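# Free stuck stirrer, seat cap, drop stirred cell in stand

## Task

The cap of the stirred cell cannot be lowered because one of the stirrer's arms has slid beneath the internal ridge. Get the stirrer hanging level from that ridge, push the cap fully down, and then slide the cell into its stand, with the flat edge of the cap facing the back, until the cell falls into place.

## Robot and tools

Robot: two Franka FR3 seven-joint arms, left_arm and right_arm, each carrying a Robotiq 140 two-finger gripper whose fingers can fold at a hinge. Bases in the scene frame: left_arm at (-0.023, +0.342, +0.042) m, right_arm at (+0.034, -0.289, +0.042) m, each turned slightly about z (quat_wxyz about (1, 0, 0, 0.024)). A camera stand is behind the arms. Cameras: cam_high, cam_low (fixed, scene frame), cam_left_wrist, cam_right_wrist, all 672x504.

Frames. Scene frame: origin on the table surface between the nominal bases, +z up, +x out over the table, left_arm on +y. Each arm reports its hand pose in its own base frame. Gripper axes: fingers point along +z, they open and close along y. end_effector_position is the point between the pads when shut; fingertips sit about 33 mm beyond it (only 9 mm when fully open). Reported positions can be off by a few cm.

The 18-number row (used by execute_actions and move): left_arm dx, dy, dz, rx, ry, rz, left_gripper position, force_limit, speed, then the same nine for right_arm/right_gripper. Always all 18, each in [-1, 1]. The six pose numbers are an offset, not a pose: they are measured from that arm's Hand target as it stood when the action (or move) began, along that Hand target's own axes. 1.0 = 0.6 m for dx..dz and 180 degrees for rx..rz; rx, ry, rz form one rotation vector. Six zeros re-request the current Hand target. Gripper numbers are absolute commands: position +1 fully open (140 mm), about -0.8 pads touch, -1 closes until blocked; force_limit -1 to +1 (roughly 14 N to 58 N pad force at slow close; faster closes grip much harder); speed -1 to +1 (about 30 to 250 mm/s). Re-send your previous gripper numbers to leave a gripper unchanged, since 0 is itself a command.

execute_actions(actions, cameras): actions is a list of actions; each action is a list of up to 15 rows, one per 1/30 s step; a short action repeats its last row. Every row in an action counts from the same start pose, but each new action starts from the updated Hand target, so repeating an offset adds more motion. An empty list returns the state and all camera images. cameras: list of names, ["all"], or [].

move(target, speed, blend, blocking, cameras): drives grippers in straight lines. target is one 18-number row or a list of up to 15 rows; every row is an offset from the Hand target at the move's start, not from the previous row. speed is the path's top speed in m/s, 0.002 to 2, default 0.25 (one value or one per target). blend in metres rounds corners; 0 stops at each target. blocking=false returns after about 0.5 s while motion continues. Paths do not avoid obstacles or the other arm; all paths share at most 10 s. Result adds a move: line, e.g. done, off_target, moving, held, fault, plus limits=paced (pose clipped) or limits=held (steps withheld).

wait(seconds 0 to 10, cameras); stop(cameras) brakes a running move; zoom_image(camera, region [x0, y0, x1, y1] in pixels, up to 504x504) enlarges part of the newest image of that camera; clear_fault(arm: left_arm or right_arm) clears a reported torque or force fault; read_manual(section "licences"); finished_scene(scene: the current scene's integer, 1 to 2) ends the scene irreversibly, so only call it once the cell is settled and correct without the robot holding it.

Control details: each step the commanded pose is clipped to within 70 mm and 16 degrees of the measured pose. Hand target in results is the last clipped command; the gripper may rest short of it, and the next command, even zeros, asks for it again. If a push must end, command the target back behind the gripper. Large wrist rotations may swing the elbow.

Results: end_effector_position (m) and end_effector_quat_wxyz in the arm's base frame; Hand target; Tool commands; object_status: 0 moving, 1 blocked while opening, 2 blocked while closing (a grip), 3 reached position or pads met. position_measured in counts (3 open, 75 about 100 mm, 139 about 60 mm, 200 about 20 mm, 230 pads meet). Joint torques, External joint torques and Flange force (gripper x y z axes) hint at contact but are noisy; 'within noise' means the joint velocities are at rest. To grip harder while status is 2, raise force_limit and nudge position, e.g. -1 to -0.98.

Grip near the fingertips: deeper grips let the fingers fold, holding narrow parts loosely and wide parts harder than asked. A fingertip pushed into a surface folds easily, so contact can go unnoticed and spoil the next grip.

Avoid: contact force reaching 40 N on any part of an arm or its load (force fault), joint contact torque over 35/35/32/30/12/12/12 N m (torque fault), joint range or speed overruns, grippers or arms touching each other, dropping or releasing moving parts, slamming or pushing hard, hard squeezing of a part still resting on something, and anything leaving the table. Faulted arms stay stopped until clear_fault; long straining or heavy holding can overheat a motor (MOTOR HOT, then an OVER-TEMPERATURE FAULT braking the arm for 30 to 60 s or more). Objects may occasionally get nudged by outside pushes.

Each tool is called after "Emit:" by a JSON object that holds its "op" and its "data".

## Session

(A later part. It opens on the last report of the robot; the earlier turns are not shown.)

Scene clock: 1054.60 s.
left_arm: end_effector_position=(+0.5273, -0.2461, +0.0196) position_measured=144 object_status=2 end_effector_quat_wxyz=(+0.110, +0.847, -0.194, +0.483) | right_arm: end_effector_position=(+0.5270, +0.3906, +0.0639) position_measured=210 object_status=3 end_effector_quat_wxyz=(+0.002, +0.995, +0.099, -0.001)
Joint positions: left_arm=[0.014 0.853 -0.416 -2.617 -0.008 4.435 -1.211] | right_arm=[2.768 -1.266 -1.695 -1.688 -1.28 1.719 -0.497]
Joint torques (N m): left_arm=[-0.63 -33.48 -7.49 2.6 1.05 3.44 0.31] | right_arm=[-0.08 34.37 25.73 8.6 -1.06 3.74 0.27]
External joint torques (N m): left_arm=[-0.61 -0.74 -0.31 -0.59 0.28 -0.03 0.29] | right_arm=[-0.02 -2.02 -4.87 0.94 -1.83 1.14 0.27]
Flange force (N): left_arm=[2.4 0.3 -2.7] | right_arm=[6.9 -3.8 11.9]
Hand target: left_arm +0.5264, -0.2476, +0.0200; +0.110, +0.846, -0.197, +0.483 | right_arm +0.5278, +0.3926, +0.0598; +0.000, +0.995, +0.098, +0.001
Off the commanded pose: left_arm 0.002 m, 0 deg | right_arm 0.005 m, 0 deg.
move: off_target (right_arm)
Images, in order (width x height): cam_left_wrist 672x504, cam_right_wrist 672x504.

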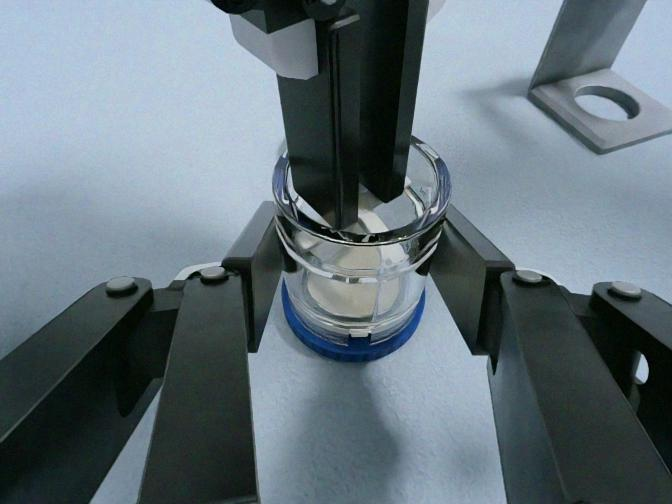

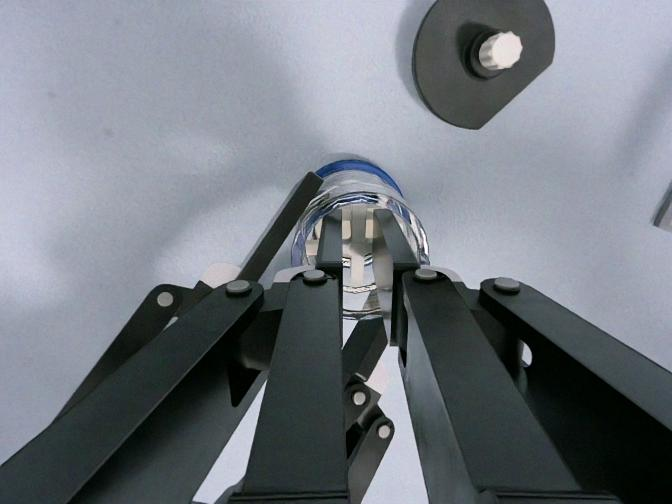

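Emit:
{"op": "move", "data": {"target": [[0,0,0,0,0,0,-1,-1,-1,0,0,-0.0075,0,0,0,-0.64,-1,-0.9],[0,0,0,0,0,0,-1,-1,-1,0,0,-0.0075,0,0,0,-1,-0.7,-1]], "speed": 0.02}}

Emit:
{"op": "wait", "data": {"seconds": 1.2, "cameras": ["cam_right_wrist","cam_left_wrist"]}}

Emit:
{"op": "zoom_image", "data": {"camera": "cam_left_wrist", "region": [260, 100, 460, 300]}}

Scene clock: 1060.83 s.
left_arm: end_effector_position=(+0.5274, -0.2460, +0.0196) position_measured=144 object_status=2 end_effector_quat_wxyz=(+0.110, +0.847, -0.194, +0.483) | right_arm: end_effector_position=(+0.5271, +0.3910, +0.0642) position_measured=222 object_status=0 end_effector_quat_wxyz=(+0.002, +0.995, +0.099, -0.001)
Joint positions: left_arm=[0.014 0.853 -0.415 -2.617 -0.008 4.435 -1.211] | right_arm=[2.768 -1.266 -1.695 -1.688 -1.28 1.72 -0.496]
Joint torques (N m): left_arm=[-0.63 -33.46 -7.61 2.7 1.06 3.44 0.27] | right_arm=[-0.23 37.29 29.28 8.8 0.34 3.13 0.16]
External joint torques (N m): left_arm=[-0.56 -0.78 -0.42 -0.47 0.28 -0.02 0.24] | right_arm=[-0.2 0.98 -1.23 1.16 -0.42 0.53 0.16]
Flange force (N): left_arm=[2.6 0.4 -2.5] | right_arm=[4.0 -1.9 1.5]
Hand target: left_arm +0.5264, -0.2476, +0.0200; +0.110, +0.846, -0.197, +0.483 | right_arm +0.5278, +0.3926, +0.0643; +0.000, +0.995, +0.098, +0.001
Off the commanded pose: left_arm 0.002 m, 0 deg | right_arm 0.002 m, 0 deg.
move: done

Scene clock: 1062.03 s.
left_arm: end_effector_position=(+0.5274, -0.2460, +0.0196) position_measured=144 object_status=2 end_effector_quat_wxyz=(+0.110, +0.847, -0.194, +0.483) | right_arm: end_effector_position=(+0.5271, +0.3910, +0.0642) position_measured=222 object_status=2 end_effector_quat_wxyz=(+0.002, +0.995, +0.099, -0.001)
Joint positions: left_arm=[0.014 0.853 -0.415 -2.617 -0.008 4.435 -1.211] | right_arm=[2.768 -1.266 -1.695 -1.688 -1.28 1.72 -0.496]
Joint torques (N m): left_arm=[-0.61 -33.44 -7.57 2.68 1.06 3.44 0.25] | right_arm=[-0.15 37.31 29.28 8.76 0.33 3.13 0.13]
External joint torques (N m): left_arm=[-0.69 -0.68 -0.5 -0.52 0.31 -0.03 0.22] | right_arm=[-0.1 0.93 -1.29 1.12 -0.43 0.52 0.13]
Flange force (N): left_arm=[2.3 0.7 -2.5] | right_arm=[4.2 -2.1 1.6]
Hand target: left_arm +0.5264, -0.2476, +0.0200; +0.110, +0.846, -0.197, +0.483 | right_arm +0.5278, +0.3926, +0.0643; +0.000, +0.995, +0.098, +0.001
Tool commands: left_gripper/position=-1.0 left_gripper/force_limit=-1.0 left_gripper/speed=-1.0 right_gripper/position=-1.0 right_gripper/force_limit=-0.7 right_gripper/speed=-1.0
Off the commanded pose: left_arm 0.002 m, 0 deg | right_arm 0.002 m, 0 deg.
wait: 1.20 s; at rest by 0.17 s
Images, in order (width x height): cam_left_wrist 672x504, cam_right_wrist 672x504.

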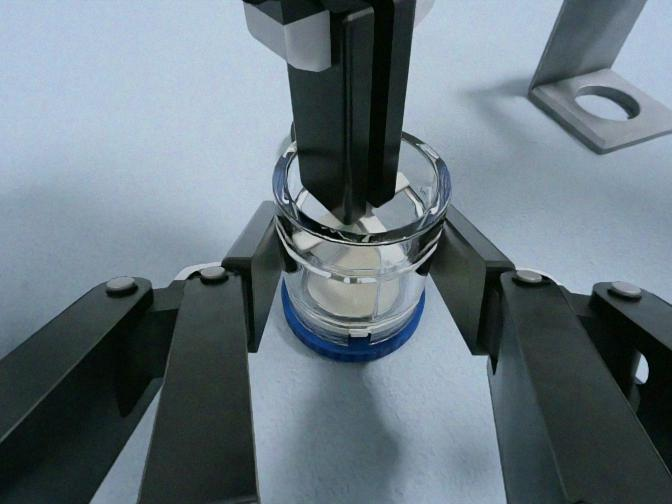

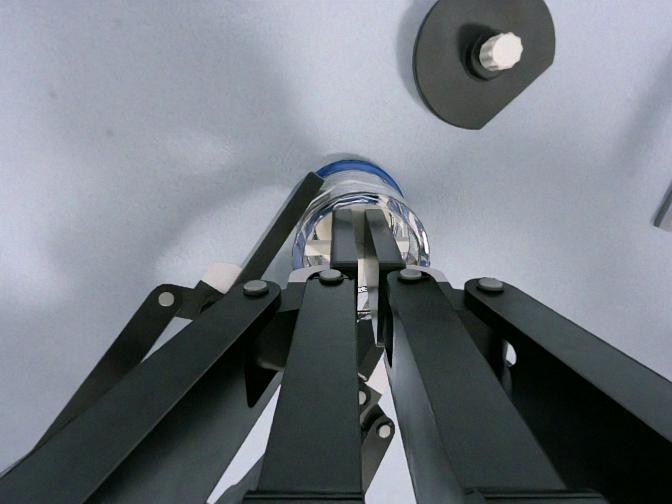

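Scaled by 2.520 from the camera's 672x504 image, which has a finer 960x720 frame.

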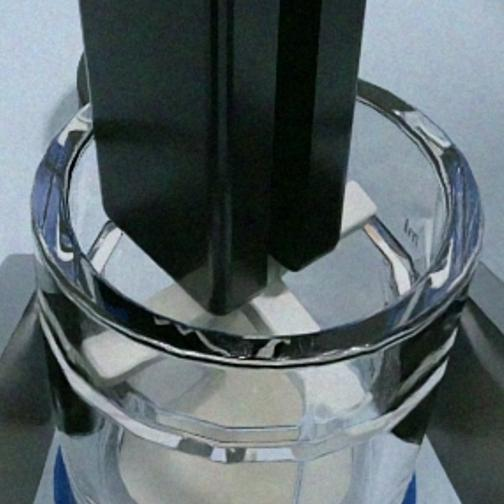

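Emit:
{"op": "move", "data": {"target": [[0,0,0,0,0,0,-1,-1,-1,0.005,0,-0.002,0,0,0,-1,-0.7,-1],[0,0,0,0,0,0,-1,-1,-1,0.005,0,-0.012,0,0,0,-1,-0.7,-1]], "speed": 0.015, "cameras": ["cam_left_wrist"]}}

Emit:
{"op": "zoom_image", "data": {"camera": "cam_left_wrist", "region": [260, 100, 460, 300]}}

Scene clock: 1067.33 s.
left_arm: end_effector_position=(+0.5282, -0.2446, +0.0200) position_measured=144 object_status=2 end_effector_quat_wxyz=(+0.109, +0.847, -0.194, +0.484) | right_arm: end_effector_position=(+0.5288, +0.3920, +0.0681) position_measured=222 object_status=2 end_effector_quat_wxyz=(+0.002, +0.995, +0.097, -0.002)
Joint positions: left_arm=[0.014 0.852 -0.413 -2.617 -0.008 4.436 -1.211] | right_arm=[2.773 -1.267 -1.689 -1.675 -1.276 1.71 -0.498]
Joint velocities: left_arm=[within noise] | right_arm=[-0.001 -0.001 0.003 0.002 -0.001 -0.003 0.001]
Joint torques (N m): left_arm=[-1.16 -33.01 -8.52 2.02 1.28 3.27 0.24] | right_arm=[-0.49 39.57 30.79 9.94 0.88 3.27 -0.12]
External joint torques (N m): left_arm=[-1.11 -0.26 -1.39 -1.16 0.52 -0.19 0.21] | right_arm=[-0.5 2.96 0.22 2.33 0.1 0.66 -0.12]
Flange force (N): left_arm=[2.3 2.1 -3.6] | right_arm=[6.7 -2.3 -3.5]
Hand target: left_arm +0.5264, -0.2476, +0.0200; +0.110, +0.846, -0.197, +0.483 | right_arm +0.5308, +0.3932, +0.0715; +0.000, +0.995, +0.098, +0.001
Off the commanded pose: left_arm 0.003 m, 0 deg | right_arm 0.004 m, 0 deg.
move: off_target (right_arm)
Images, in order (width x height): cam_left_wrist 672x504.

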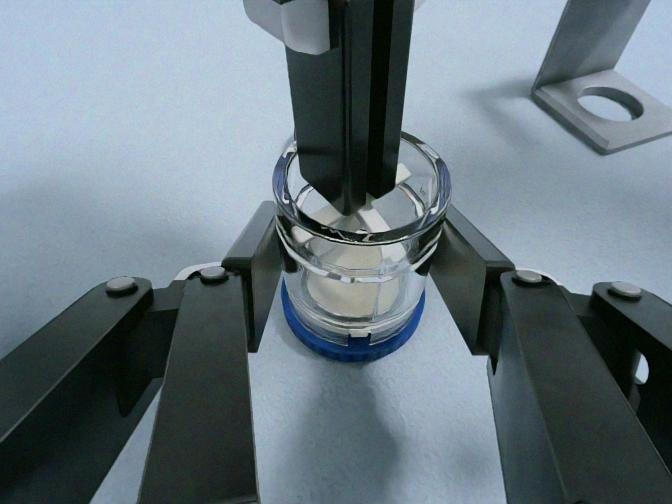

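Scaled by 2.520 from the camera's 672x504 image, which has a finer 960x720 frame.

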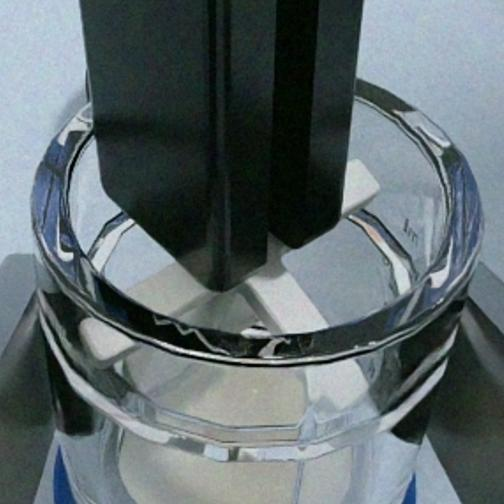

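Emit:
{"op": "move", "data": {"target": [0,0,0,0,0,0,-1,-1,-1,0.0,0,-0.006,0,0,0,-1,-0.7,-1], "speed": 0.015, "cameras": ["cam_left_wrist"]}}

Emit:
{"op": "zoom_image", "data": {"camera": "cam_left_wrist", "region": [260, 100, 460, 300]}}

Scene clock: 1072.93 s.
left_arm: end_effector_position=(+0.5282, -0.2446, +0.0200) position_measured=144 object_status=2 end_effector_quat_wxyz=(+0.109, +0.847, -0.194, +0.484) | right_arm: end_effector_position=(+0.5287, +0.3920, +0.0717) position_measured=222 object_status=2 end_effector_quat_wxyz=(+0.002, +0.995, +0.097, -0.002)
Joint positions: left_arm=[0.014 0.852 -0.413 -2.617 -0.008 4.436 -1.211] | right_arm=[2.773 -1.267 -1.681 -1.673 -1.275 1.701 -0.498]
Joint velocities: left_arm=[within noise] | right_arm=[-0.001 -0.001 0.004 0.001 0 -0.004 0.002]
Joint torques (N m): left_arm=[-1.31 -32.96 -8.52 2.15 1.4 3.26 0.27] | right_arm=[-0.67 39.21 32.07 9.55 0.84 3.35 -0.19]
External joint torques (N m): left_arm=[-1.23 -0.22 -1.39 -1.02 0.63 -0.2 0.24] | right_arm=[-0.49 2.64 1.56 1.87 0.07 0.76 -0.19]
Flange force (N): left_arm=[2.0 2.0 -3.0] | right_arm=[4.1 -0.9 -4.7]
Hand target: left_arm +0.5264, -0.2476, +0.0200; +0.110, +0.846, -0.197, +0.483 | right_arm +0.5307, +0.3932, +0.0751; +0.000, +0.995, +0.098, +0.001
Off the commanded pose: left_arm 0.004 m, 0 deg | right_arm 0.004 m, 0 deg.
move: off_target (left_arm, right_arm)
Images, in order (width x height): cam_left_wrist 672x504.

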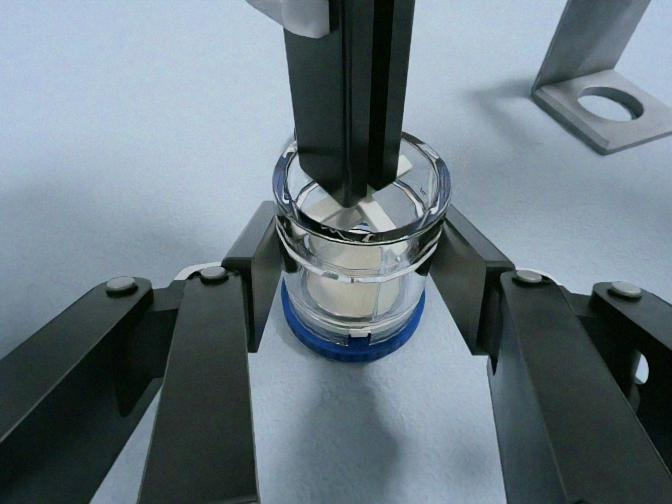

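Scaled by 2.520 from the camera's 672x504 image, which has a finer 960x720 frame.

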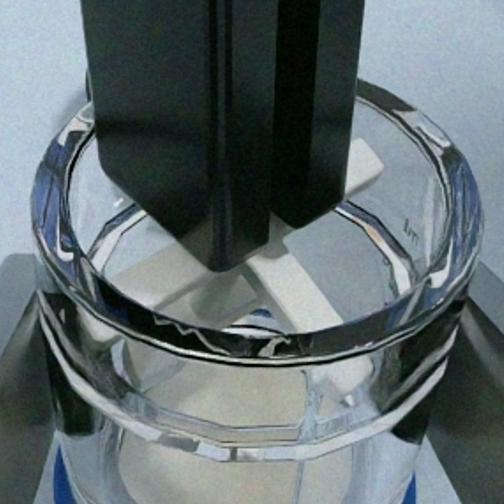

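Emit:
{"op": "move", "data": {"target": [0,0,0,0,0,0,-1,-1,-1,-0.003,0,-0.010,0,0,0,-1,-0.7,-1], "speed": 0.015, "cameras": ["cam_left_wrist"]}}

Emit:
{"op": "zoom_image", "data": {"camera": "cam_left_wrist", "region": [260, 100, 460, 300]}}

Scene clock: 1077.90 s.
left_arm: end_effector_position=(+0.5282, -0.2446, +0.0200) position_measured=144 object_status=2 end_effector_quat_wxyz=(+0.109, +0.847, -0.194, +0.484) | right_arm: end_effector_position=(+0.5299, +0.3918, +0.0792) position_measured=222 object_status=2 end_effector_quat_wxyz=(+0.001, +0.995, +0.097, +0.001)
Joint positions: left_arm=[0.014 0.852 -0.413 -2.617 -0.008 4.436 -1.211] | right_arm=[2.768 -1.263 -1.668 -1.674 -1.274 1.693 -0.498]
Joint velocities: left_arm=[within noise] | right_arm=[-0.001 0 0.003 -0.001 0 -0.004 -0.001]
Joint torques (N m): left_arm=[-1.18 -33.69 -8.51 2.73 1.2 3.54 0.23] | right_arm=[-0.36 38.54 30.77 8.26 1.42 3.08 0.03]
External joint torques (N m): left_arm=[-1.18 -1.03 -1.44 -0.41 0.45 0.08 0.21] | right_arm=[-0.19 2.14 0.26 0.53 0.67 0.49 0.03]
Flange force (N): left_arm=[3.8 2.5 -2.9] | right_arm=[0.2 0.0 -2.9]
Hand target: left_arm +0.5264, -0.2476, +0.0200; +0.110, +0.846, -0.197, +0.483 | right_arm +0.5290, +0.3929, +0.0811; +0.000, +0.995, +0.098, +0.001
Off the commanded pose: left_arm 0.004 m, 0 deg | right_arm 0.002 m, 0 deg.
move: off_target (left_arm)
Images, in order (width x height): cam_left_wrist 672x504.

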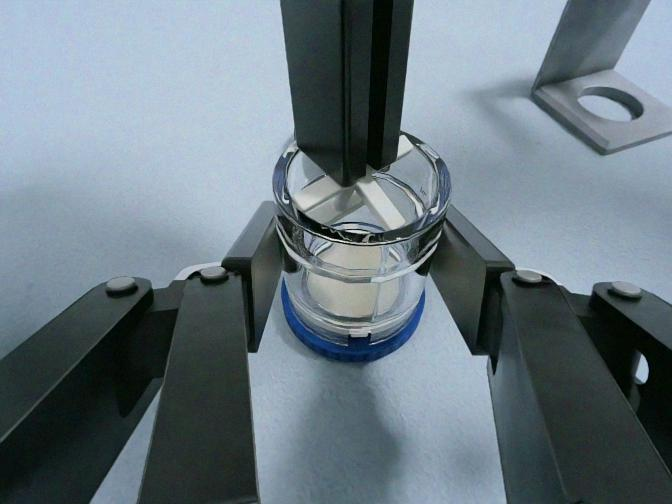

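Scaled by 2.520 from the camera's 672x504 image, which has a finer 960x720 frame.

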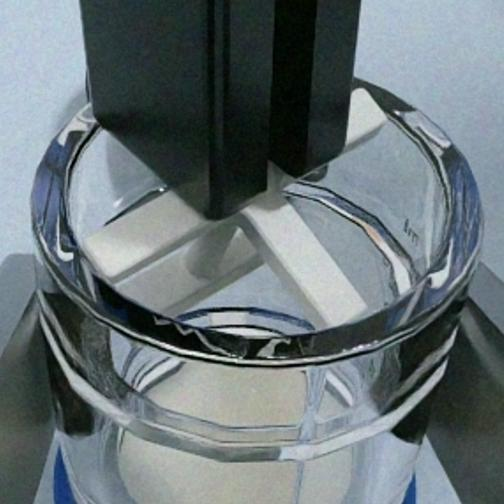

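Emit:
{"op": "move", "data": {"target": [0,0,0,0,0,0,-1,-1,-1,0.014,0,-0.006,0,-0.111,0,-1,-0.7,-1], "speed": 0.02, "cameras": ["cam_left_wrist","cam_right_wrist"]}}

Emit:
{"op": "zoom_image", "data": {"camera": "cam_left_wrist", "region": [260, 100, 460, 300]}}

Scene clock: 1104.50 s.
left_arm: end_effector_position=(+0.5275, -0.2450, +0.0198) position_measured=144 object_status=2 end_effector_quat_wxyz=(+0.109, +0.847, -0.194, +0.484) | right_arm: end_effector_position=(+0.5378, +0.3904, +0.0839) position_measured=222 object_status=2 end_effector_quat_wxyz=(-0.049, +0.989, +0.083, -0.112)
Joint positions: left_arm=[0.012 0.852 -0.413 -2.618 -0.008 4.436 -1.211] | right_arm=[2.832 -1.421 -1.584 -1.404 -1.179 1.523 -0.636]
Joint velocities: left_arm=[within noise] | right_arm=[0.002 -0.001 0 0 0.004 0.001 -0.004]
Joint torques (N m): left_arm=[-0.72 -34.11 -8.42 3.21 1.36 3.49 0.2] | right_arm=[0.26 44.13 29.59 4.37 2.4 3.07 -0.17]
External joint torques (N m): left_arm=[-0.74 -1.32 -1.36 0.01 0.61 0.01 0.17] | right_arm=[0.18 1.41 -0.76 0.89 0.99 0.61 -0.16]
Flange force (N): left_arm=[4.6 0.8 -2.1] | right_arm=[4.9 -2.6 -2.3]
Hand target: left_arm +0.5264, -0.2476, +0.0200; +0.110, +0.846, -0.197, +0.483 | right_arm +0.5372, +0.3945, +0.0847; +0.017, +0.980, +0.096, -0.172
Off the commanded pose: left_arm 0.003 m, 0 deg | right_arm 0.004 m, 10 deg.
joint sent to its limit (right arm) — joint 1 (waist), upper limit. The joint targets are off in orientation, not in position.
move: off_target (right_arm)
Images, in order (width x height): cam_left_wrist 672x504, cam_right_wrist 672x504.

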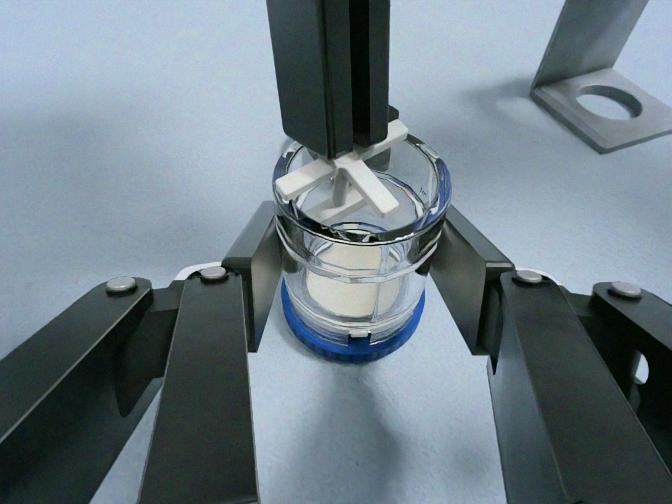

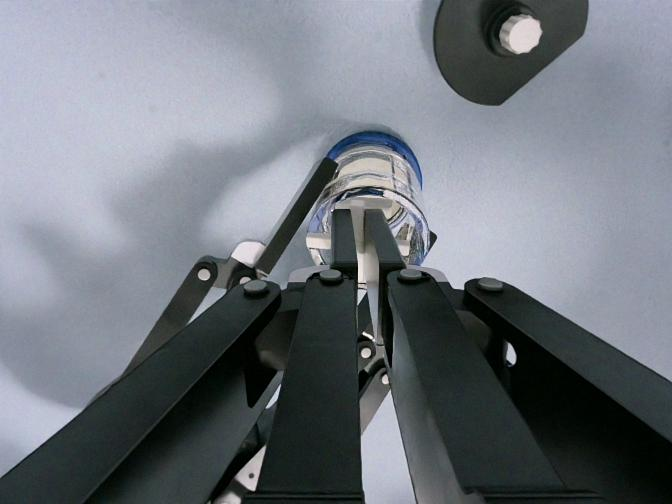

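Scaled by 2.520 from the camera's 672x504 image, which has a finer 960x720 frame.

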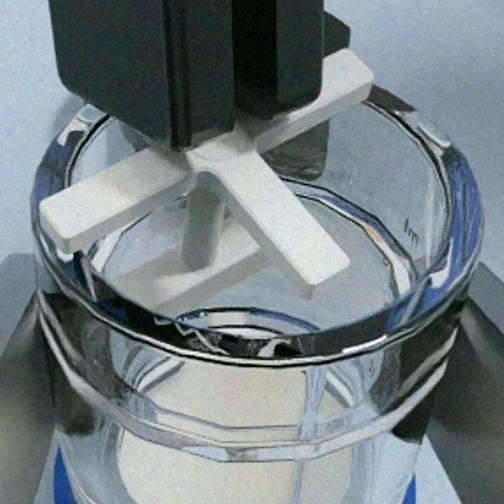

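Emit:
{"op": "move", "data": {"target": [0,0,0,0,0,0,-1,-1,-1,-0.0122,0.0033,0.0044,0,0,0,-1,-0.7,-1], "speed": 0.02, "cameras": ["cam_left_wrist","cam_right_wrist"]}}

Emit:
{"op": "zoom_image", "data": {"camera": "cam_left_wrist", "region": [260, 100, 460, 300]}}

Emit:
{"op": "zoom_image", "data": {"camera": "cam_right_wrist", "region": [270, 120, 450, 300]}}

Scene clock: 1132.53 s.
left_arm: end_effector_position=(+0.5273, -0.2454, +0.0197) position_measured=144 object_status=2 end_effector_quat_wxyz=(+0.109, +0.847, -0.195, +0.483) | right_arm: end_effector_position=(+0.5313, +0.3903, +0.0845) position_measured=222 object_status=2 end_effector_quat_wxyz=(-0.047, +0.988, +0.086, -0.119)
Joint positions: left_arm=[0.011 0.852 -0.412 -2.618 -0.008 4.436 -1.211] | right_arm=[2.832 -1.416 -1.588 -1.409 -1.163 1.517 -0.638]
Joint torques (N m): left_arm=[-0.42 -33.88 -7.86 3.08 1.09 3.54 0.16] | right_arm=[-0.23 45.03 28.7 4.11 2.06 2.08 0.1]
External joint torques (N m): left_arm=[-0.39 -1.12 -0.76 -0.08 0.33 0.07 0.14] | right_arm=[-0.33 2.36 -1.75 0.46 0.62 -0.37 0.11]
Flange force (N): left_arm=[3.7 0.3 -2.2] | right_arm=[1.9 -0.7 -2.5]
Hand target: left_arm +0.5264, -0.2476, +0.0200; +0.110, +0.846, -0.197, +0.483 | right_arm +0.5300, +0.3910, +0.0847; +0.017, +0.980, +0.096, -0.172
Off the commanded pose: left_arm 0.002 m, 0 deg | right_arm 0.002 m, 10 deg.
joint sent to its limit (right arm) — joint 1 (waist), upper limit. The joint targets are off in orientation, not in position.
move: off_target (right_arm)
Images, in order (width x height): cam_left_wrist 672x504, cam_right_wrist 672x504.

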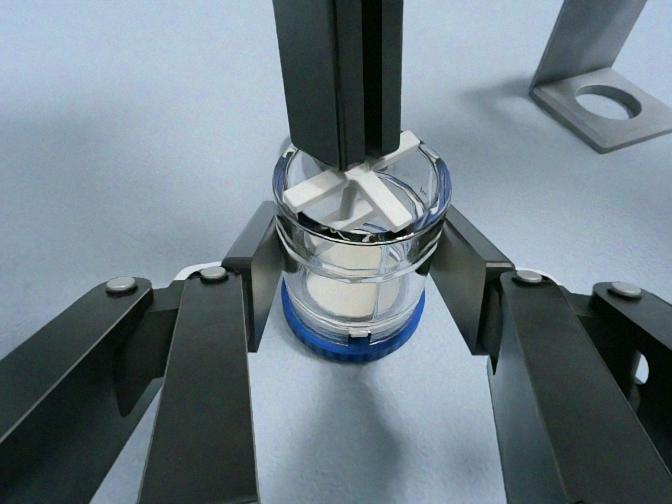

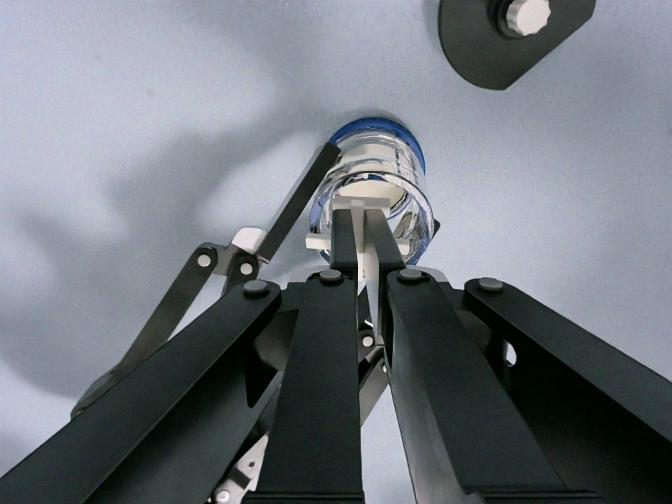

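Scaled by 2.520 from the camera's 672x504 image, which has a finer 960x720 frame.

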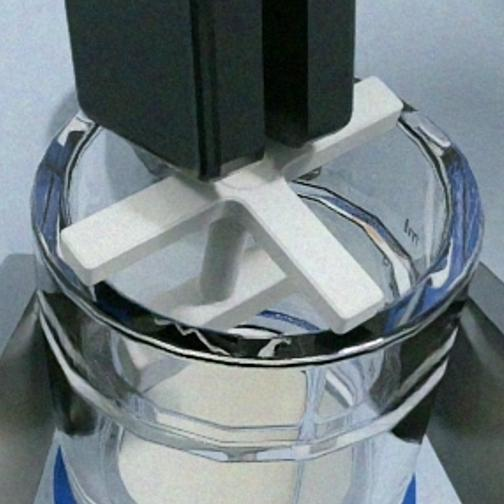

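Scaled by 2.800 from the camera's 672x504 image, which has a finer 960x720 frame.

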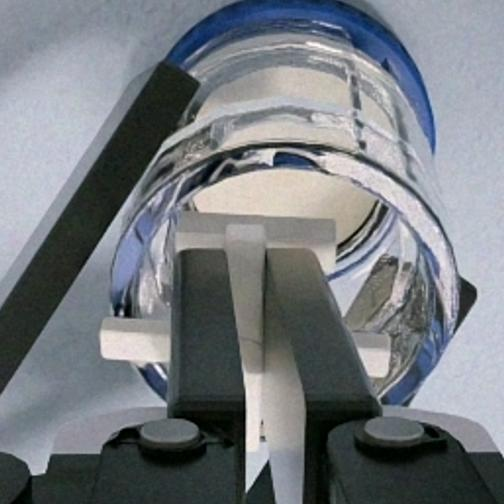

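Emit:
{"op": "move", "data": {"target": [0,0,0,0,0,0,-1,-1,-1,0.0045,0,0.0125,0,0,0,-1,-0.7,-1], "speed": 0.02, "cameras": ["cam_left_wrist"]}}

Emit:
{"op": "zoom_image", "data": {"camera": "cam_left_wrist", "region": [260, 100, 460, 300]}}

Scene clock: 1144.20 s.
left_arm: end_effector_position=(+0.5272, -0.2455, +0.0197) position_measured=144 object_status=2 end_effector_quat_wxyz=(+0.109, +0.847, -0.195, +0.483) | right_arm: end_effector_position=(+0.5304, +0.3890, +0.0781) position_measured=222 object_status=2 end_effector_quat_wxyz=(-0.045, +0.988, +0.087, -0.120)
Joint positions: left_arm=[0.011 0.852 -0.412 -2.618 -0.008 4.436 -1.211] | right_arm=[2.832 -1.426 -1.59 -1.411 -1.173 1.516 -0.638]
Joint torques (N m): left_arm=[-0.31 -34.08 -8 3.22 1.09 3.55 0.17] | right_arm=[-0.19 43.48 28.88 3.63 0.93 2.11 0.12]
External joint torques (N m): left_arm=[-0.31 -1.34 -0.93 0.07 0.34 0.08 0.15] | right_arm=[-0.2 1.02 -1.42 0.18 -0.5 -0.3 0.14]
Flange force (N): left_arm=[4.5 0.3 -2.2] | right_arm=[1.1 -0.2 0.1]
Hand target: left_arm +0.5264, -0.2476, +0.0200; +0.110, +0.846, -0.197, +0.483 | right_arm +0.5299, +0.3910, +0.0767; +0.017, +0.980, +0.096, -0.172
Off the commanded pose: left_arm 0.002 m, 0 deg | right_arm 0.003 m, 9 deg.
joint sent to its limit (right arm) — joint 1 (waist), upper limit. The joint targets are off in orientation, not in position.
move: off_target (right_arm)
Images, in order (width x height): cam_left_wrist 672x504.

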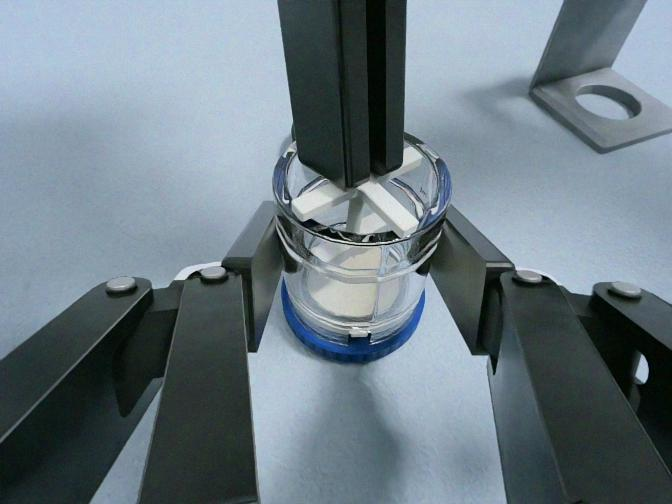

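Scaled by 2.520 from the camera's 672x504 image, which has a finer 960x720 frame.

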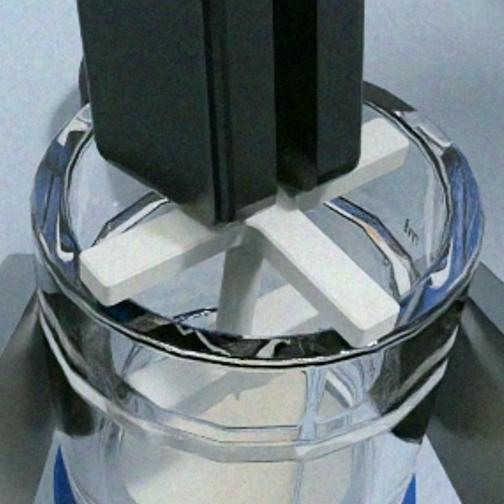

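Emit:
{"op": "move", "data": {"target": [[0,0,0,0,0,0,-1,-1,-1,0.0017,-0.0035,0,0,0,0,-1,-0.7,-1],[0,0,0,0,0,0,-1,-1,-1,0.004,-0.0035,0.0063,0,0,0,-1,-0.7,-1]], "speed": 0.02, "cameras": ["cam_left_wrist"]}}

Emit:
{"op": "zoom_image", "data": {"camera": "cam_left_wrist", "region": [260, 100, 460, 300]}}

Scene clock: 1167.47 s.
left_arm: end_effector_position=(+0.5271, -0.2454, +0.0196) position_measured=144 object_status=2 end_effector_quat_wxyz=(+0.109, +0.847, -0.195, +0.483) | right_arm: end_effector_position=(+0.5305, +0.3897, +0.0750) position_measured=222 object_status=2 end_effector_quat_wxyz=(-0.045, +0.988, +0.088, -0.119)
Joint positions: left_arm=[0.011 0.852 -0.412 -2.618 -0.008 4.436 -1.211] | right_arm=[2.832 -1.435 -1.588 -1.413 -1.183 1.517 -0.638]
Joint torques (N m): left_arm=[-1.06 -33.2 -8.34 3.38 1.29 3.23 0.17] | right_arm=[0.36 41.37 27.82 3.03 0.75 3.08 0.23]
External joint torques (N m): left_arm=[-1.13 -0.46 -1.33 0.18 0.55 -0.24 0.15] | right_arm=[0.39 -1.2 -2.64 -0.24 -0.68 0.66 0.25]
Flange force (N): left_arm=[2.3 2.1 0.4] | right_arm=[1.3 -0.7 5.6]
Hand target: left_arm +0.5264, -0.2476, +0.0200; +0.110, +0.846, -0.197, +0.483 | right_arm +0.5305, +0.3933, +0.0723; +0.017, +0.980, +0.096, -0.172
Off the commanded pose: left_arm 0.002 m, 0 deg | right_arm 0.004 m, 9 deg.
joint sent to its limit (right arm) — joint 1 (waist), upper limit. The joint targets are off in orientation, not in position.
move: off_target (right_arm)
Images, in order (width x height): cam_left_wrist 672x504.

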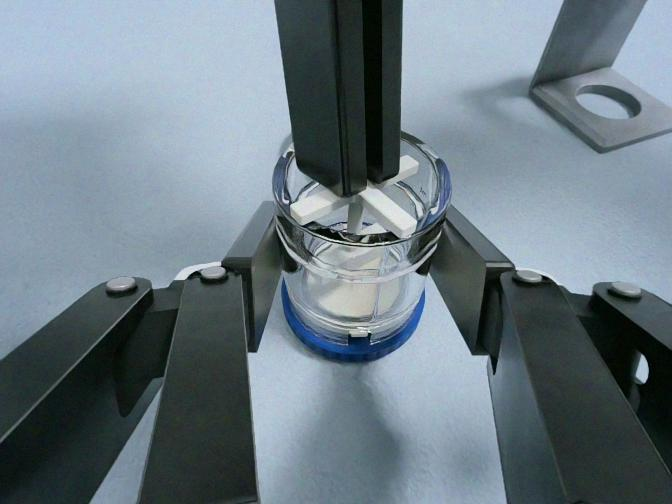

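Scaled by 2.520 from the camera's 672x504 image, which has a finer 960x720 frame.

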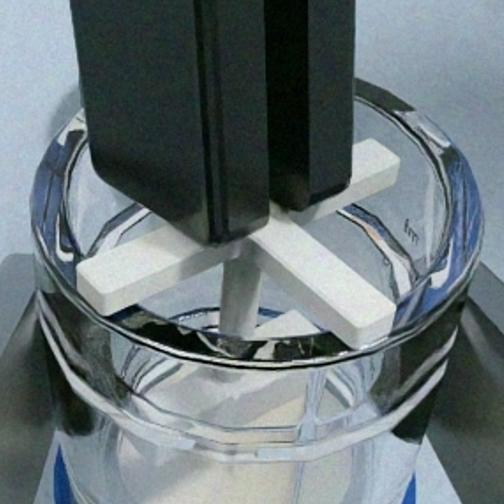

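Emit:
{"op": "move", "data": {"target": [[0,0,0,0,0,0,-1,-1,-1,-0.0017,0,-0.0047,0,0,0,-1,-0.7,-1],[0,0,0,0,0,0,-1,-1,-1,0.0038,-0.0015,-0.0067,0,0,0,-1,-0.7,-1],[0,0,0,0,0,0,-1,-1,-1,0.006,-0.0015,-0.0005,0,0,0,-1,-0.7,-1]], "speed": 0.02, "cameras": ["cam_left_wrist"]}}

Emit:
{"op": "zoom_image", "data": {"camera": "cam_left_wrist", "region": [260, 100, 460, 300]}}

Scene clock: 1187.17 s.
left_arm: end_effector_position=(+0.5271, -0.2454, +0.0196) position_measured=144 object_status=2 end_effector_quat_wxyz=(+0.109, +0.847, -0.195, +0.483) | right_arm: end_effector_position=(+0.5317, +0.3910, +0.0755) position_measured=222 object_status=2 end_effector_quat_wxyz=(-0.047, +0.988, +0.087, -0.118)
Joint positions: left_arm=[0.011 0.852 -0.412 -2.618 -0.008 4.436 -1.211] | right_arm=[2.832 -1.436 -1.587 -1.413 -1.184 1.522 -0.637]
Joint torques (N m): left_arm=[-0.36 -33.19 -7.86 2.4 1.08 3.23 0.23] | right_arm=[-0.25 42.74 28.58 4.29 0.78 3.06 0.05]
External joint torques (N m): left_arm=[-0.38 -0.41 -0.81 -0.8 0.33 -0.24 0.2] | right_arm=[-0.16 0.09 -1.95 1 -0.64 0.61 0.07]
Flange force (N): left_arm=[2.6 0.3 -2.8] | right_arm=[5.6 -1.8 1.8]
Hand target: left_arm +0.5264, -0.2476, +0.0200; +0.110, +0.846, -0.197, +0.483 | right_arm +0.5332, +0.3941, +0.0743; -0.032, +0.987, +0.089, -0.131 (not the last commanded pose)
Off the commanded pose: left_arm 0.002 m, 0 deg | right_arm 0.006 m, 10 deg.
joint sent to its limit (right arm) — joint 1 (waist), upper limit.
move: off_target (right_arm; path cut at 10 s); path passed 2 of 3 targets
Images, in order (width x height): cam_left_wrist 672x504.

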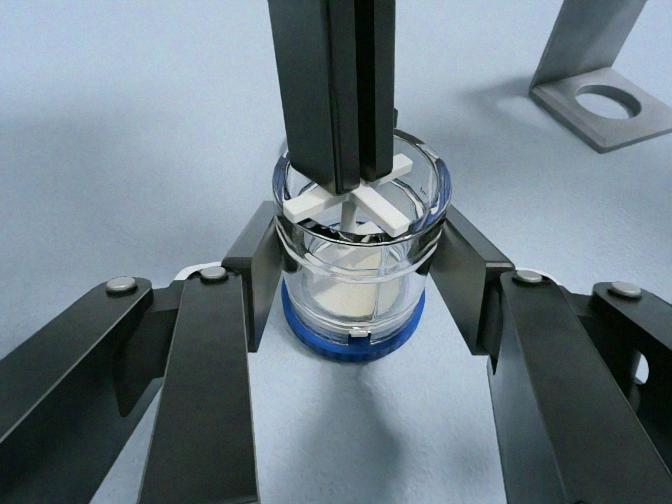

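Scaled by 2.520 from the camera's 672x504 image, which has a finer 960x720 frame.

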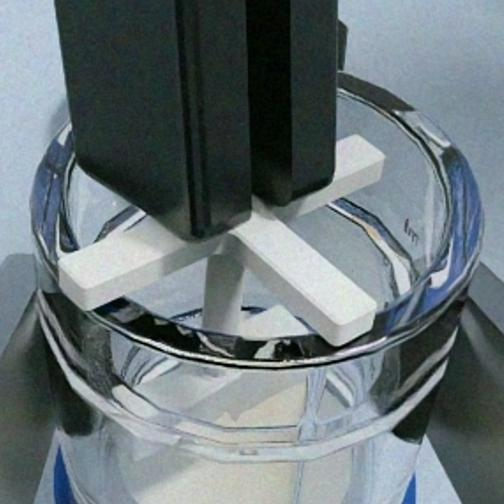

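Emit:
{"op": "move", "data": {"target": [0,0,0,0,0,0,-1,-1,-1,-0.006,0.0117,-0.0033,0,0,0,-1,-0.7,-1], "speed": 0.02, "cameras": ["cam_left_wrist"]}}

Emit:
{"op": "zoom_image", "data": {"camera": "cam_left_wrist", "region": [260, 100, 460, 300]}}

Scene clock: 1198.17 s.
left_arm: end_effector_position=(+0.5271, -0.2454, +0.0196) position_measured=144 object_status=2 end_effector_quat_wxyz=(+0.109, +0.847, -0.195, +0.483) | right_arm: end_effector_position=(+0.5321, +0.3865, +0.0760) position_measured=222 object_status=2 end_effector_quat_wxyz=(-0.043, +0.988, +0.085, -0.121)
Joint positions: left_arm=[0.011 0.852 -0.412 -2.618 -0.008 4.436 -1.211] | right_arm=[2.833 -1.434 -1.587 -1.405 -1.18 1.508 -0.639]
Joint velocities: left_arm=[within noise] | right_arm=[0 0 -0.001 0 -0.001 -0.004 -0.001]
Joint torques (N m): left_arm=[-0.35 -33.17 -7.84 2.33 1.08 3.24 0.16] | right_arm=[-0.35 45.2 29.08 4.45 2.09 2.2 -0.12]
External joint torques (N m): left_arm=[-0.27 -0.44 -0.72 -0.83 0.32 -0.23 0.13] | right_arm=[-0.47 2.55 -1.22 1.26 0.64 -0.2 -0.1]
Flange force (N): left_arm=[2.7 0.0 -3.1] | right_arm=[5.4 -1.8 -4.2]
Hand target: left_arm +0.5264, -0.2476, +0.0200; +0.110, +0.846, -0.197, +0.483 | right_arm +0.5315, +0.3865, +0.0765; -0.032, +0.987, +0.089, -0.131
Off the commanded pose: left_arm 0.002 m, 0 deg | right_arm 0.001 m, 2 deg.
joint sent to its limit (right arm) — joint 1 (waist), upper limit. The joint targets still meet the commanded pose.
move: done
Images, in order (width x height): cam_left_wrist 672x504.

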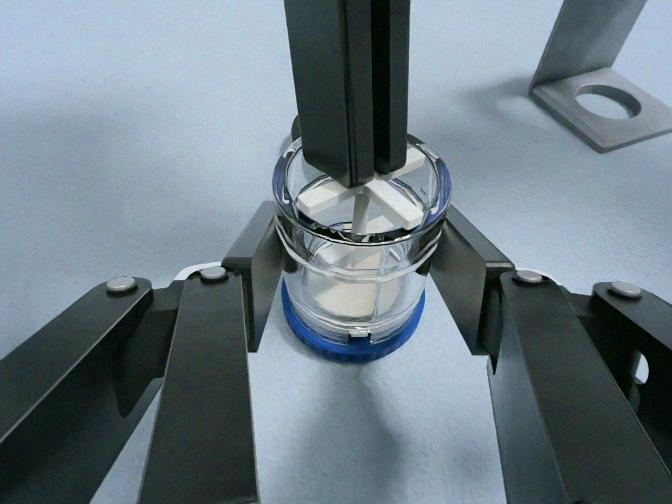

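Scaled by 2.520 from the camera's 672x504 image, which has a finer 960x720 frame.

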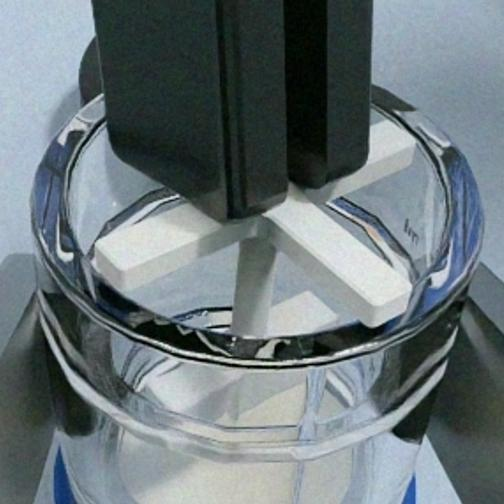

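Emit:
{"op": "move", "data": {"target": [[0,0,0,0,0,0,-1,-1,-1,0.003,0,0,0,0,0,-1,-0.7,-1],[0,0,0,0,0,0,-1,-1,-1,0.005,0,0.008,0,0,0,-1,-0.7,-1]], "speed": 0.02, "cameras": ["cam_left_wrist"]}}

Emit:
{"op": "zoom_image", "data": {"camera": "cam_left_wrist", "region": [260, 100, 460, 300]}}

Scene clock: 1207.03 s.
left_arm: end_effector_position=(+0.5271, -0.2454, +0.0196) position_measured=144 object_status=2 end_effector_quat_wxyz=(+0.109, +0.847, -0.195, +0.483) | right_arm: end_effector_position=(+0.5328, +0.3855, +0.0745) position_measured=222 object_status=2 end_effector_quat_wxyz=(-0.043, +0.988, +0.085, -0.122)
Joint positions: left_arm=[0.011 0.852 -0.412 -2.618 -0.008 4.436 -1.211] | right_arm=[2.833 -1.436 -1.589 -1.403 -1.182 1.508 -0.641]
Joint torques (N m): left_arm=[-0.39 -33.58 -8.19 3.29 1.07 3.34 0.15] | right_arm=[-0.39 41.85 27.06 3.61 0.34 2.61 -0.08]
External joint torques (N m): left_arm=[-0.44 -0.85 -1.17 0.13 0.33 -0.13 0.13] | right_arm=[-0.44 -0.84 -3.21 0.41 -1.11 0.22 -0.06]
Flange force (N): left_arm=[3.6 1.0 -0.9] | right_arm=[3.8 0.2 4.7]
Hand target: left_arm +0.5264, -0.2476, +0.0200; +0.110, +0.846, -0.197, +0.483 | right_arm +0.5331, +0.3872, +0.0711; -0.032, +0.987, +0.089, -0.131
Off the commanded pose: left_arm 0.002 m, 0 deg | right_arm 0.004 m, 2 deg.
joint sent to its limit (right arm) — joint 1 (waist), upper limit. The joint targets still meet the commanded pose.
move: off_target (right_arm)
Images, in order (width x height): cam_left_wrist 672x504.

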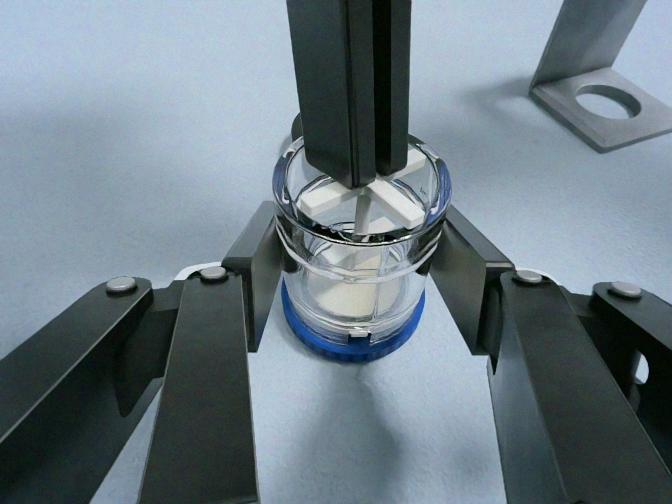

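Scaled by 2.520 from the camera's 672x504 image, which has a finer 960x720 frame.

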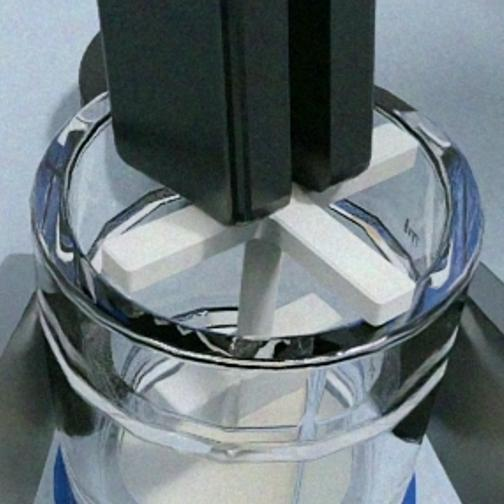

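Emit:
{"op": "move", "data": {"target": [[0,0,0,0,0,0,-1,-1,-1,-0.002,0,-0.008,0,0,0,-1,-0.7,-1],[0,0,0,0,0,0,-1,-1,-1,0.0017,-0.0037,-0.0093,0,0,0,-1,-0.7,-1]], "speed": 0.02, "cameras": ["cam_left_wrist"]}}

Emit:
{"op": "zoom_image", "data": {"camera": "cam_left_wrist", "region": [260, 100, 460, 300]}}

Emit:
{"op": "move", "data": {"target": [0,0,0,0,0,0,-1,-1,-1,0.0025,0,0.0096,0,0,0,-1,-0.7,-1], "speed": 0.02, "cameras": ["cam_left_wrist"]}}

Emit:
{"op": "zoom_image", "data": {"camera": "cam_left_wrist", "region": [260, 100, 460, 300]}}

Scene clock: 1217.47 s.
left_arm: end_effector_position=(+0.5271, -0.2454, +0.0196) position_measured=144 object_status=2 end_effector_quat_wxyz=(+0.109, +0.847, -0.195, +0.483) | right_arm: end_effector_position=(+0.5333, +0.3866, +0.0757) position_measured=222 object_status=2 end_effector_quat_wxyz=(-0.044, +0.988, +0.086, -0.121)
Joint positions: left_arm=[0.011 0.852 -0.412 -2.618 -0.008 4.436 -1.211] | right_arm=[2.833 -1.435 -1.587 -1.402 -1.182 1.51 -0.642]
Joint velocities: left_arm=[within noise] | right_arm=[0 0 0.001 0 0.001 0.003 0]
Joint torques (N m): left_arm=[-0.35 -33.18 -7.84 2.36 1.09 3.23 0.18] | right_arm=[-0.32 44.52 29.42 4.27 0.97 2.69 -0.13]
External joint torques (N m): left_arm=[-0.28 -0.39 -0.69 -0.84 0.32 -0.25 0.15] | right_arm=[-0.29 1.86 -0.8 1.04 -0.47 0.29 -0.12]
Flange force (N): left_arm=[2.5 -0.1 -3.0] | right_arm=[4.8 -1.5 -2.0]
Hand target: left_arm +0.5264, -0.2476, +0.0200; +0.110, +0.846, -0.197, +0.483 | right_arm +0.5351, +0.3894, +0.0764; -0.032, +0.987, +0.089, -0.131
Off the commanded pose: left_arm 0.002 m, 0 deg | right_arm 0.003 m, 2 deg.
joint sent to its limit (right arm) — joint 1 (waist), upper limit. The joint targets still meet the commanded pose.
move: done
Images, in order (width x height): cam_left_wrist 672x504.

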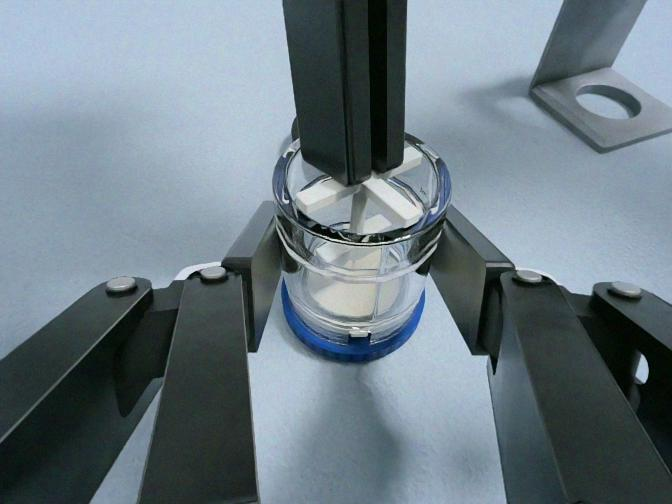

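Scaled by 2.520 from the camera's 672x504 image, which has a finer 960x720 frame.

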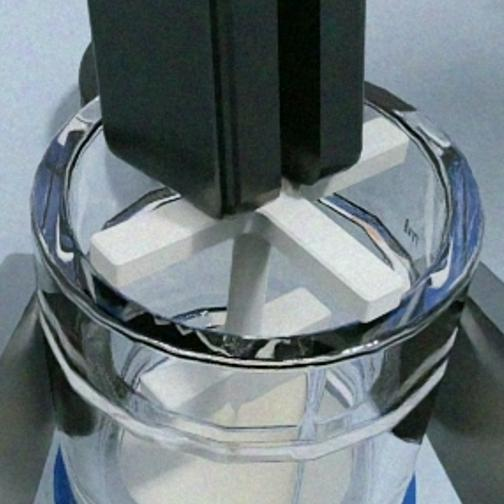

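Scene clock: 1218.60 s.
left_arm: end_effector_position=(+0.5271, -0.2454, +0.0196) position_measured=144 object_status=2 end_effector_quat_wxyz=(+0.109, +0.847, -0.195, +0.483) | right_arm: end_effector_position=(+0.5343, +0.3873, +0.0740) position_measured=222 object_status=2 end_effector_quat_wxyz=(-0.045, +0.988, +0.085, -0.120)
Joint positions: left_arm=[0.011 0.852 -0.412 -2.618 -0.008 4.436 -1.211] | right_arm=[2.833 -1.439 -1.587 -1.403 -1.186 1.514 -0.642]
Joint torques (N m): left_arm=[-1 -33.38 -8.29 3.4 1.29 3.24 0.17] | right_arm=[-0.18 41.63 27.03 3.39 0.28 3.14 -0.09]
External joint torques (N m): left_arm=[-0.96 -0.75 -1.22 0.29 0.54 -0.22 0.15] | right_arm=[-0.08 -1.16 -3.32 0.18 -1.15 0.73 -0.07]
Flange force (N): left_arm=[3.1 1.5 0.2] | right_arm=[3.5 -0.2 6.1]
Hand target: left_arm +0.5264, -0.2476, +0.0200; +0.110, +0.846, -0.197, +0.483 | right_arm +0.5350, +0.3899, +0.0705; -0.032, +0.987, +0.089, -0.131
Off the commanded pose: left_arm 0.002 m, 0 deg | right_arm 0.004 m, 2 deg.
joint sent to its limit (right arm) — joint 1 (waist), upper limit. The joint targets still meet the commanded pose.
move: off_target (right_arm)
Images, in order (width x height): cam_left_wrist 672x504.

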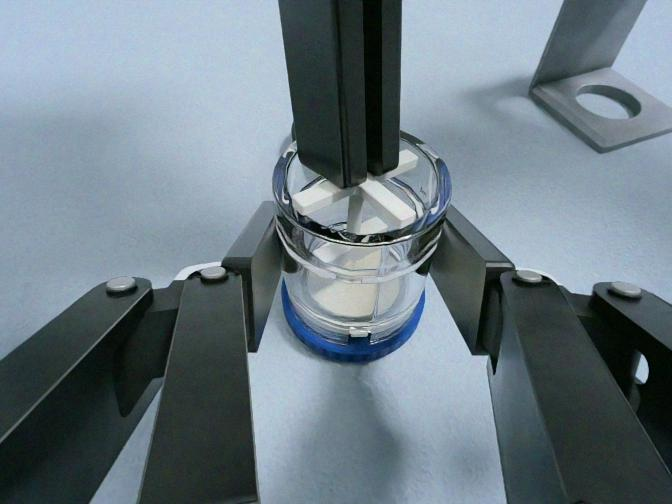

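Scaled by 2.520 from the camera's 672x504 image, which has a finer 960x720 frame.

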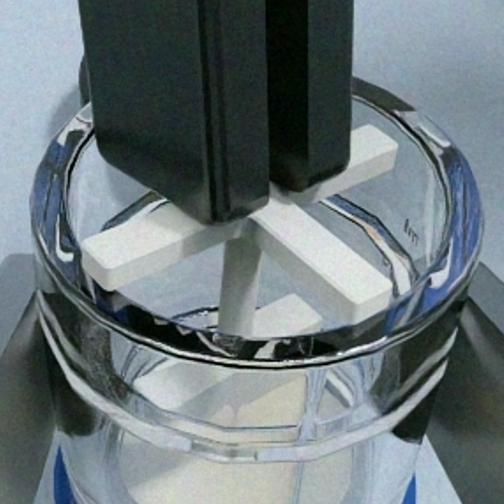

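Emit:
{"op": "move", "data": {"target": [0,0,0,0,0,0,-1,-1,-1,-0.004,0.0025,-0.0093,0,0,0,-1,-0.7,-1], "speed": 0.02, "cameras": ["cam_left_wrist"]}}

Emit:
{"op": "zoom_image", "data": {"camera": "cam_left_wrist", "region": [260, 100, 460, 300]}}

Scene clock: 1228.77 s.
left_arm: end_effector_position=(+0.5271, -0.2454, +0.0196) position_measured=144 object_status=2 end_effector_quat_wxyz=(+0.109, +0.847, -0.195, +0.483) | right_arm: end_effector_position=(+0.5349, +0.3872, +0.0752) position_measured=222 object_status=2 end_effector_quat_wxyz=(-0.045, +0.988, +0.085, -0.119)
Joint positions: left_arm=[0.011 0.852 -0.412 -2.618 -0.008 4.436 -1.211] | right_arm=[2.833 -1.437 -1.587 -1.402 -1.185 1.514 -0.642]
Joint torques (N m): left_arm=[-0.3 -33.17 -7.84 2.39 1.08 3.23 0.17] | right_arm=[-0.41 46.14 29.41 4.31 2.17 2.12 -0.14]
External joint torques (N m): left_arm=[-0.32 -0.49 -0.81 -0.72 0.33 -0.24 0.15] | right_arm=[-0.45 3.36 -0.93 1.16 0.73 -0.3 -0.12]
Flange force (N): left_arm=[2.8 0.1 -2.8] | right_arm=[4.7 -1.7 -5.4]
Hand target: left_arm +0.5264, -0.2476, +0.0200; +0.110, +0.846, -0.197, +0.483 | right_arm +0.5345, +0.3877, +0.0763; -0.032, +0.987, +0.089, -0.131
Off the commanded pose: left_arm 0.002 m, 0 deg | right_arm 0.001 m, 2 deg.
joint sent to its limit (right arm) — joint 1 (waist), upper limit. The joint targets still meet the commanded pose.
move: done
Images, in order (width x height): cam_left_wrist 672x504.

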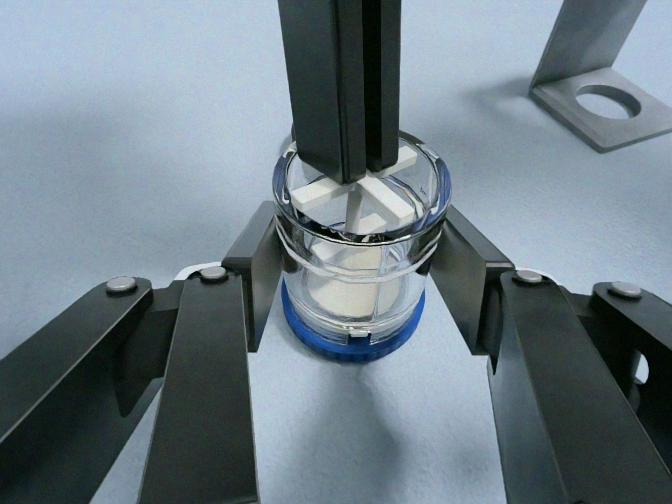

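Scaled by 2.520 from the camera's 672x504 image, which has a finer 960x720 frame.

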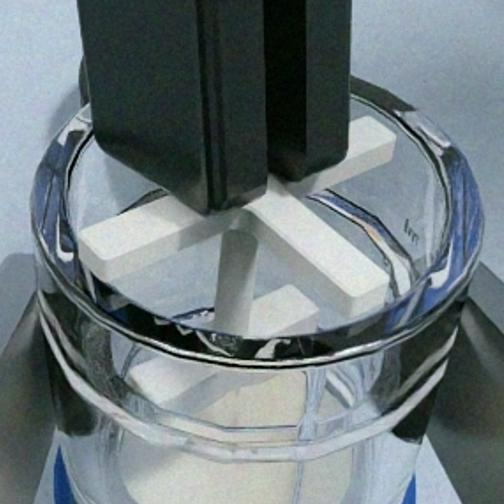

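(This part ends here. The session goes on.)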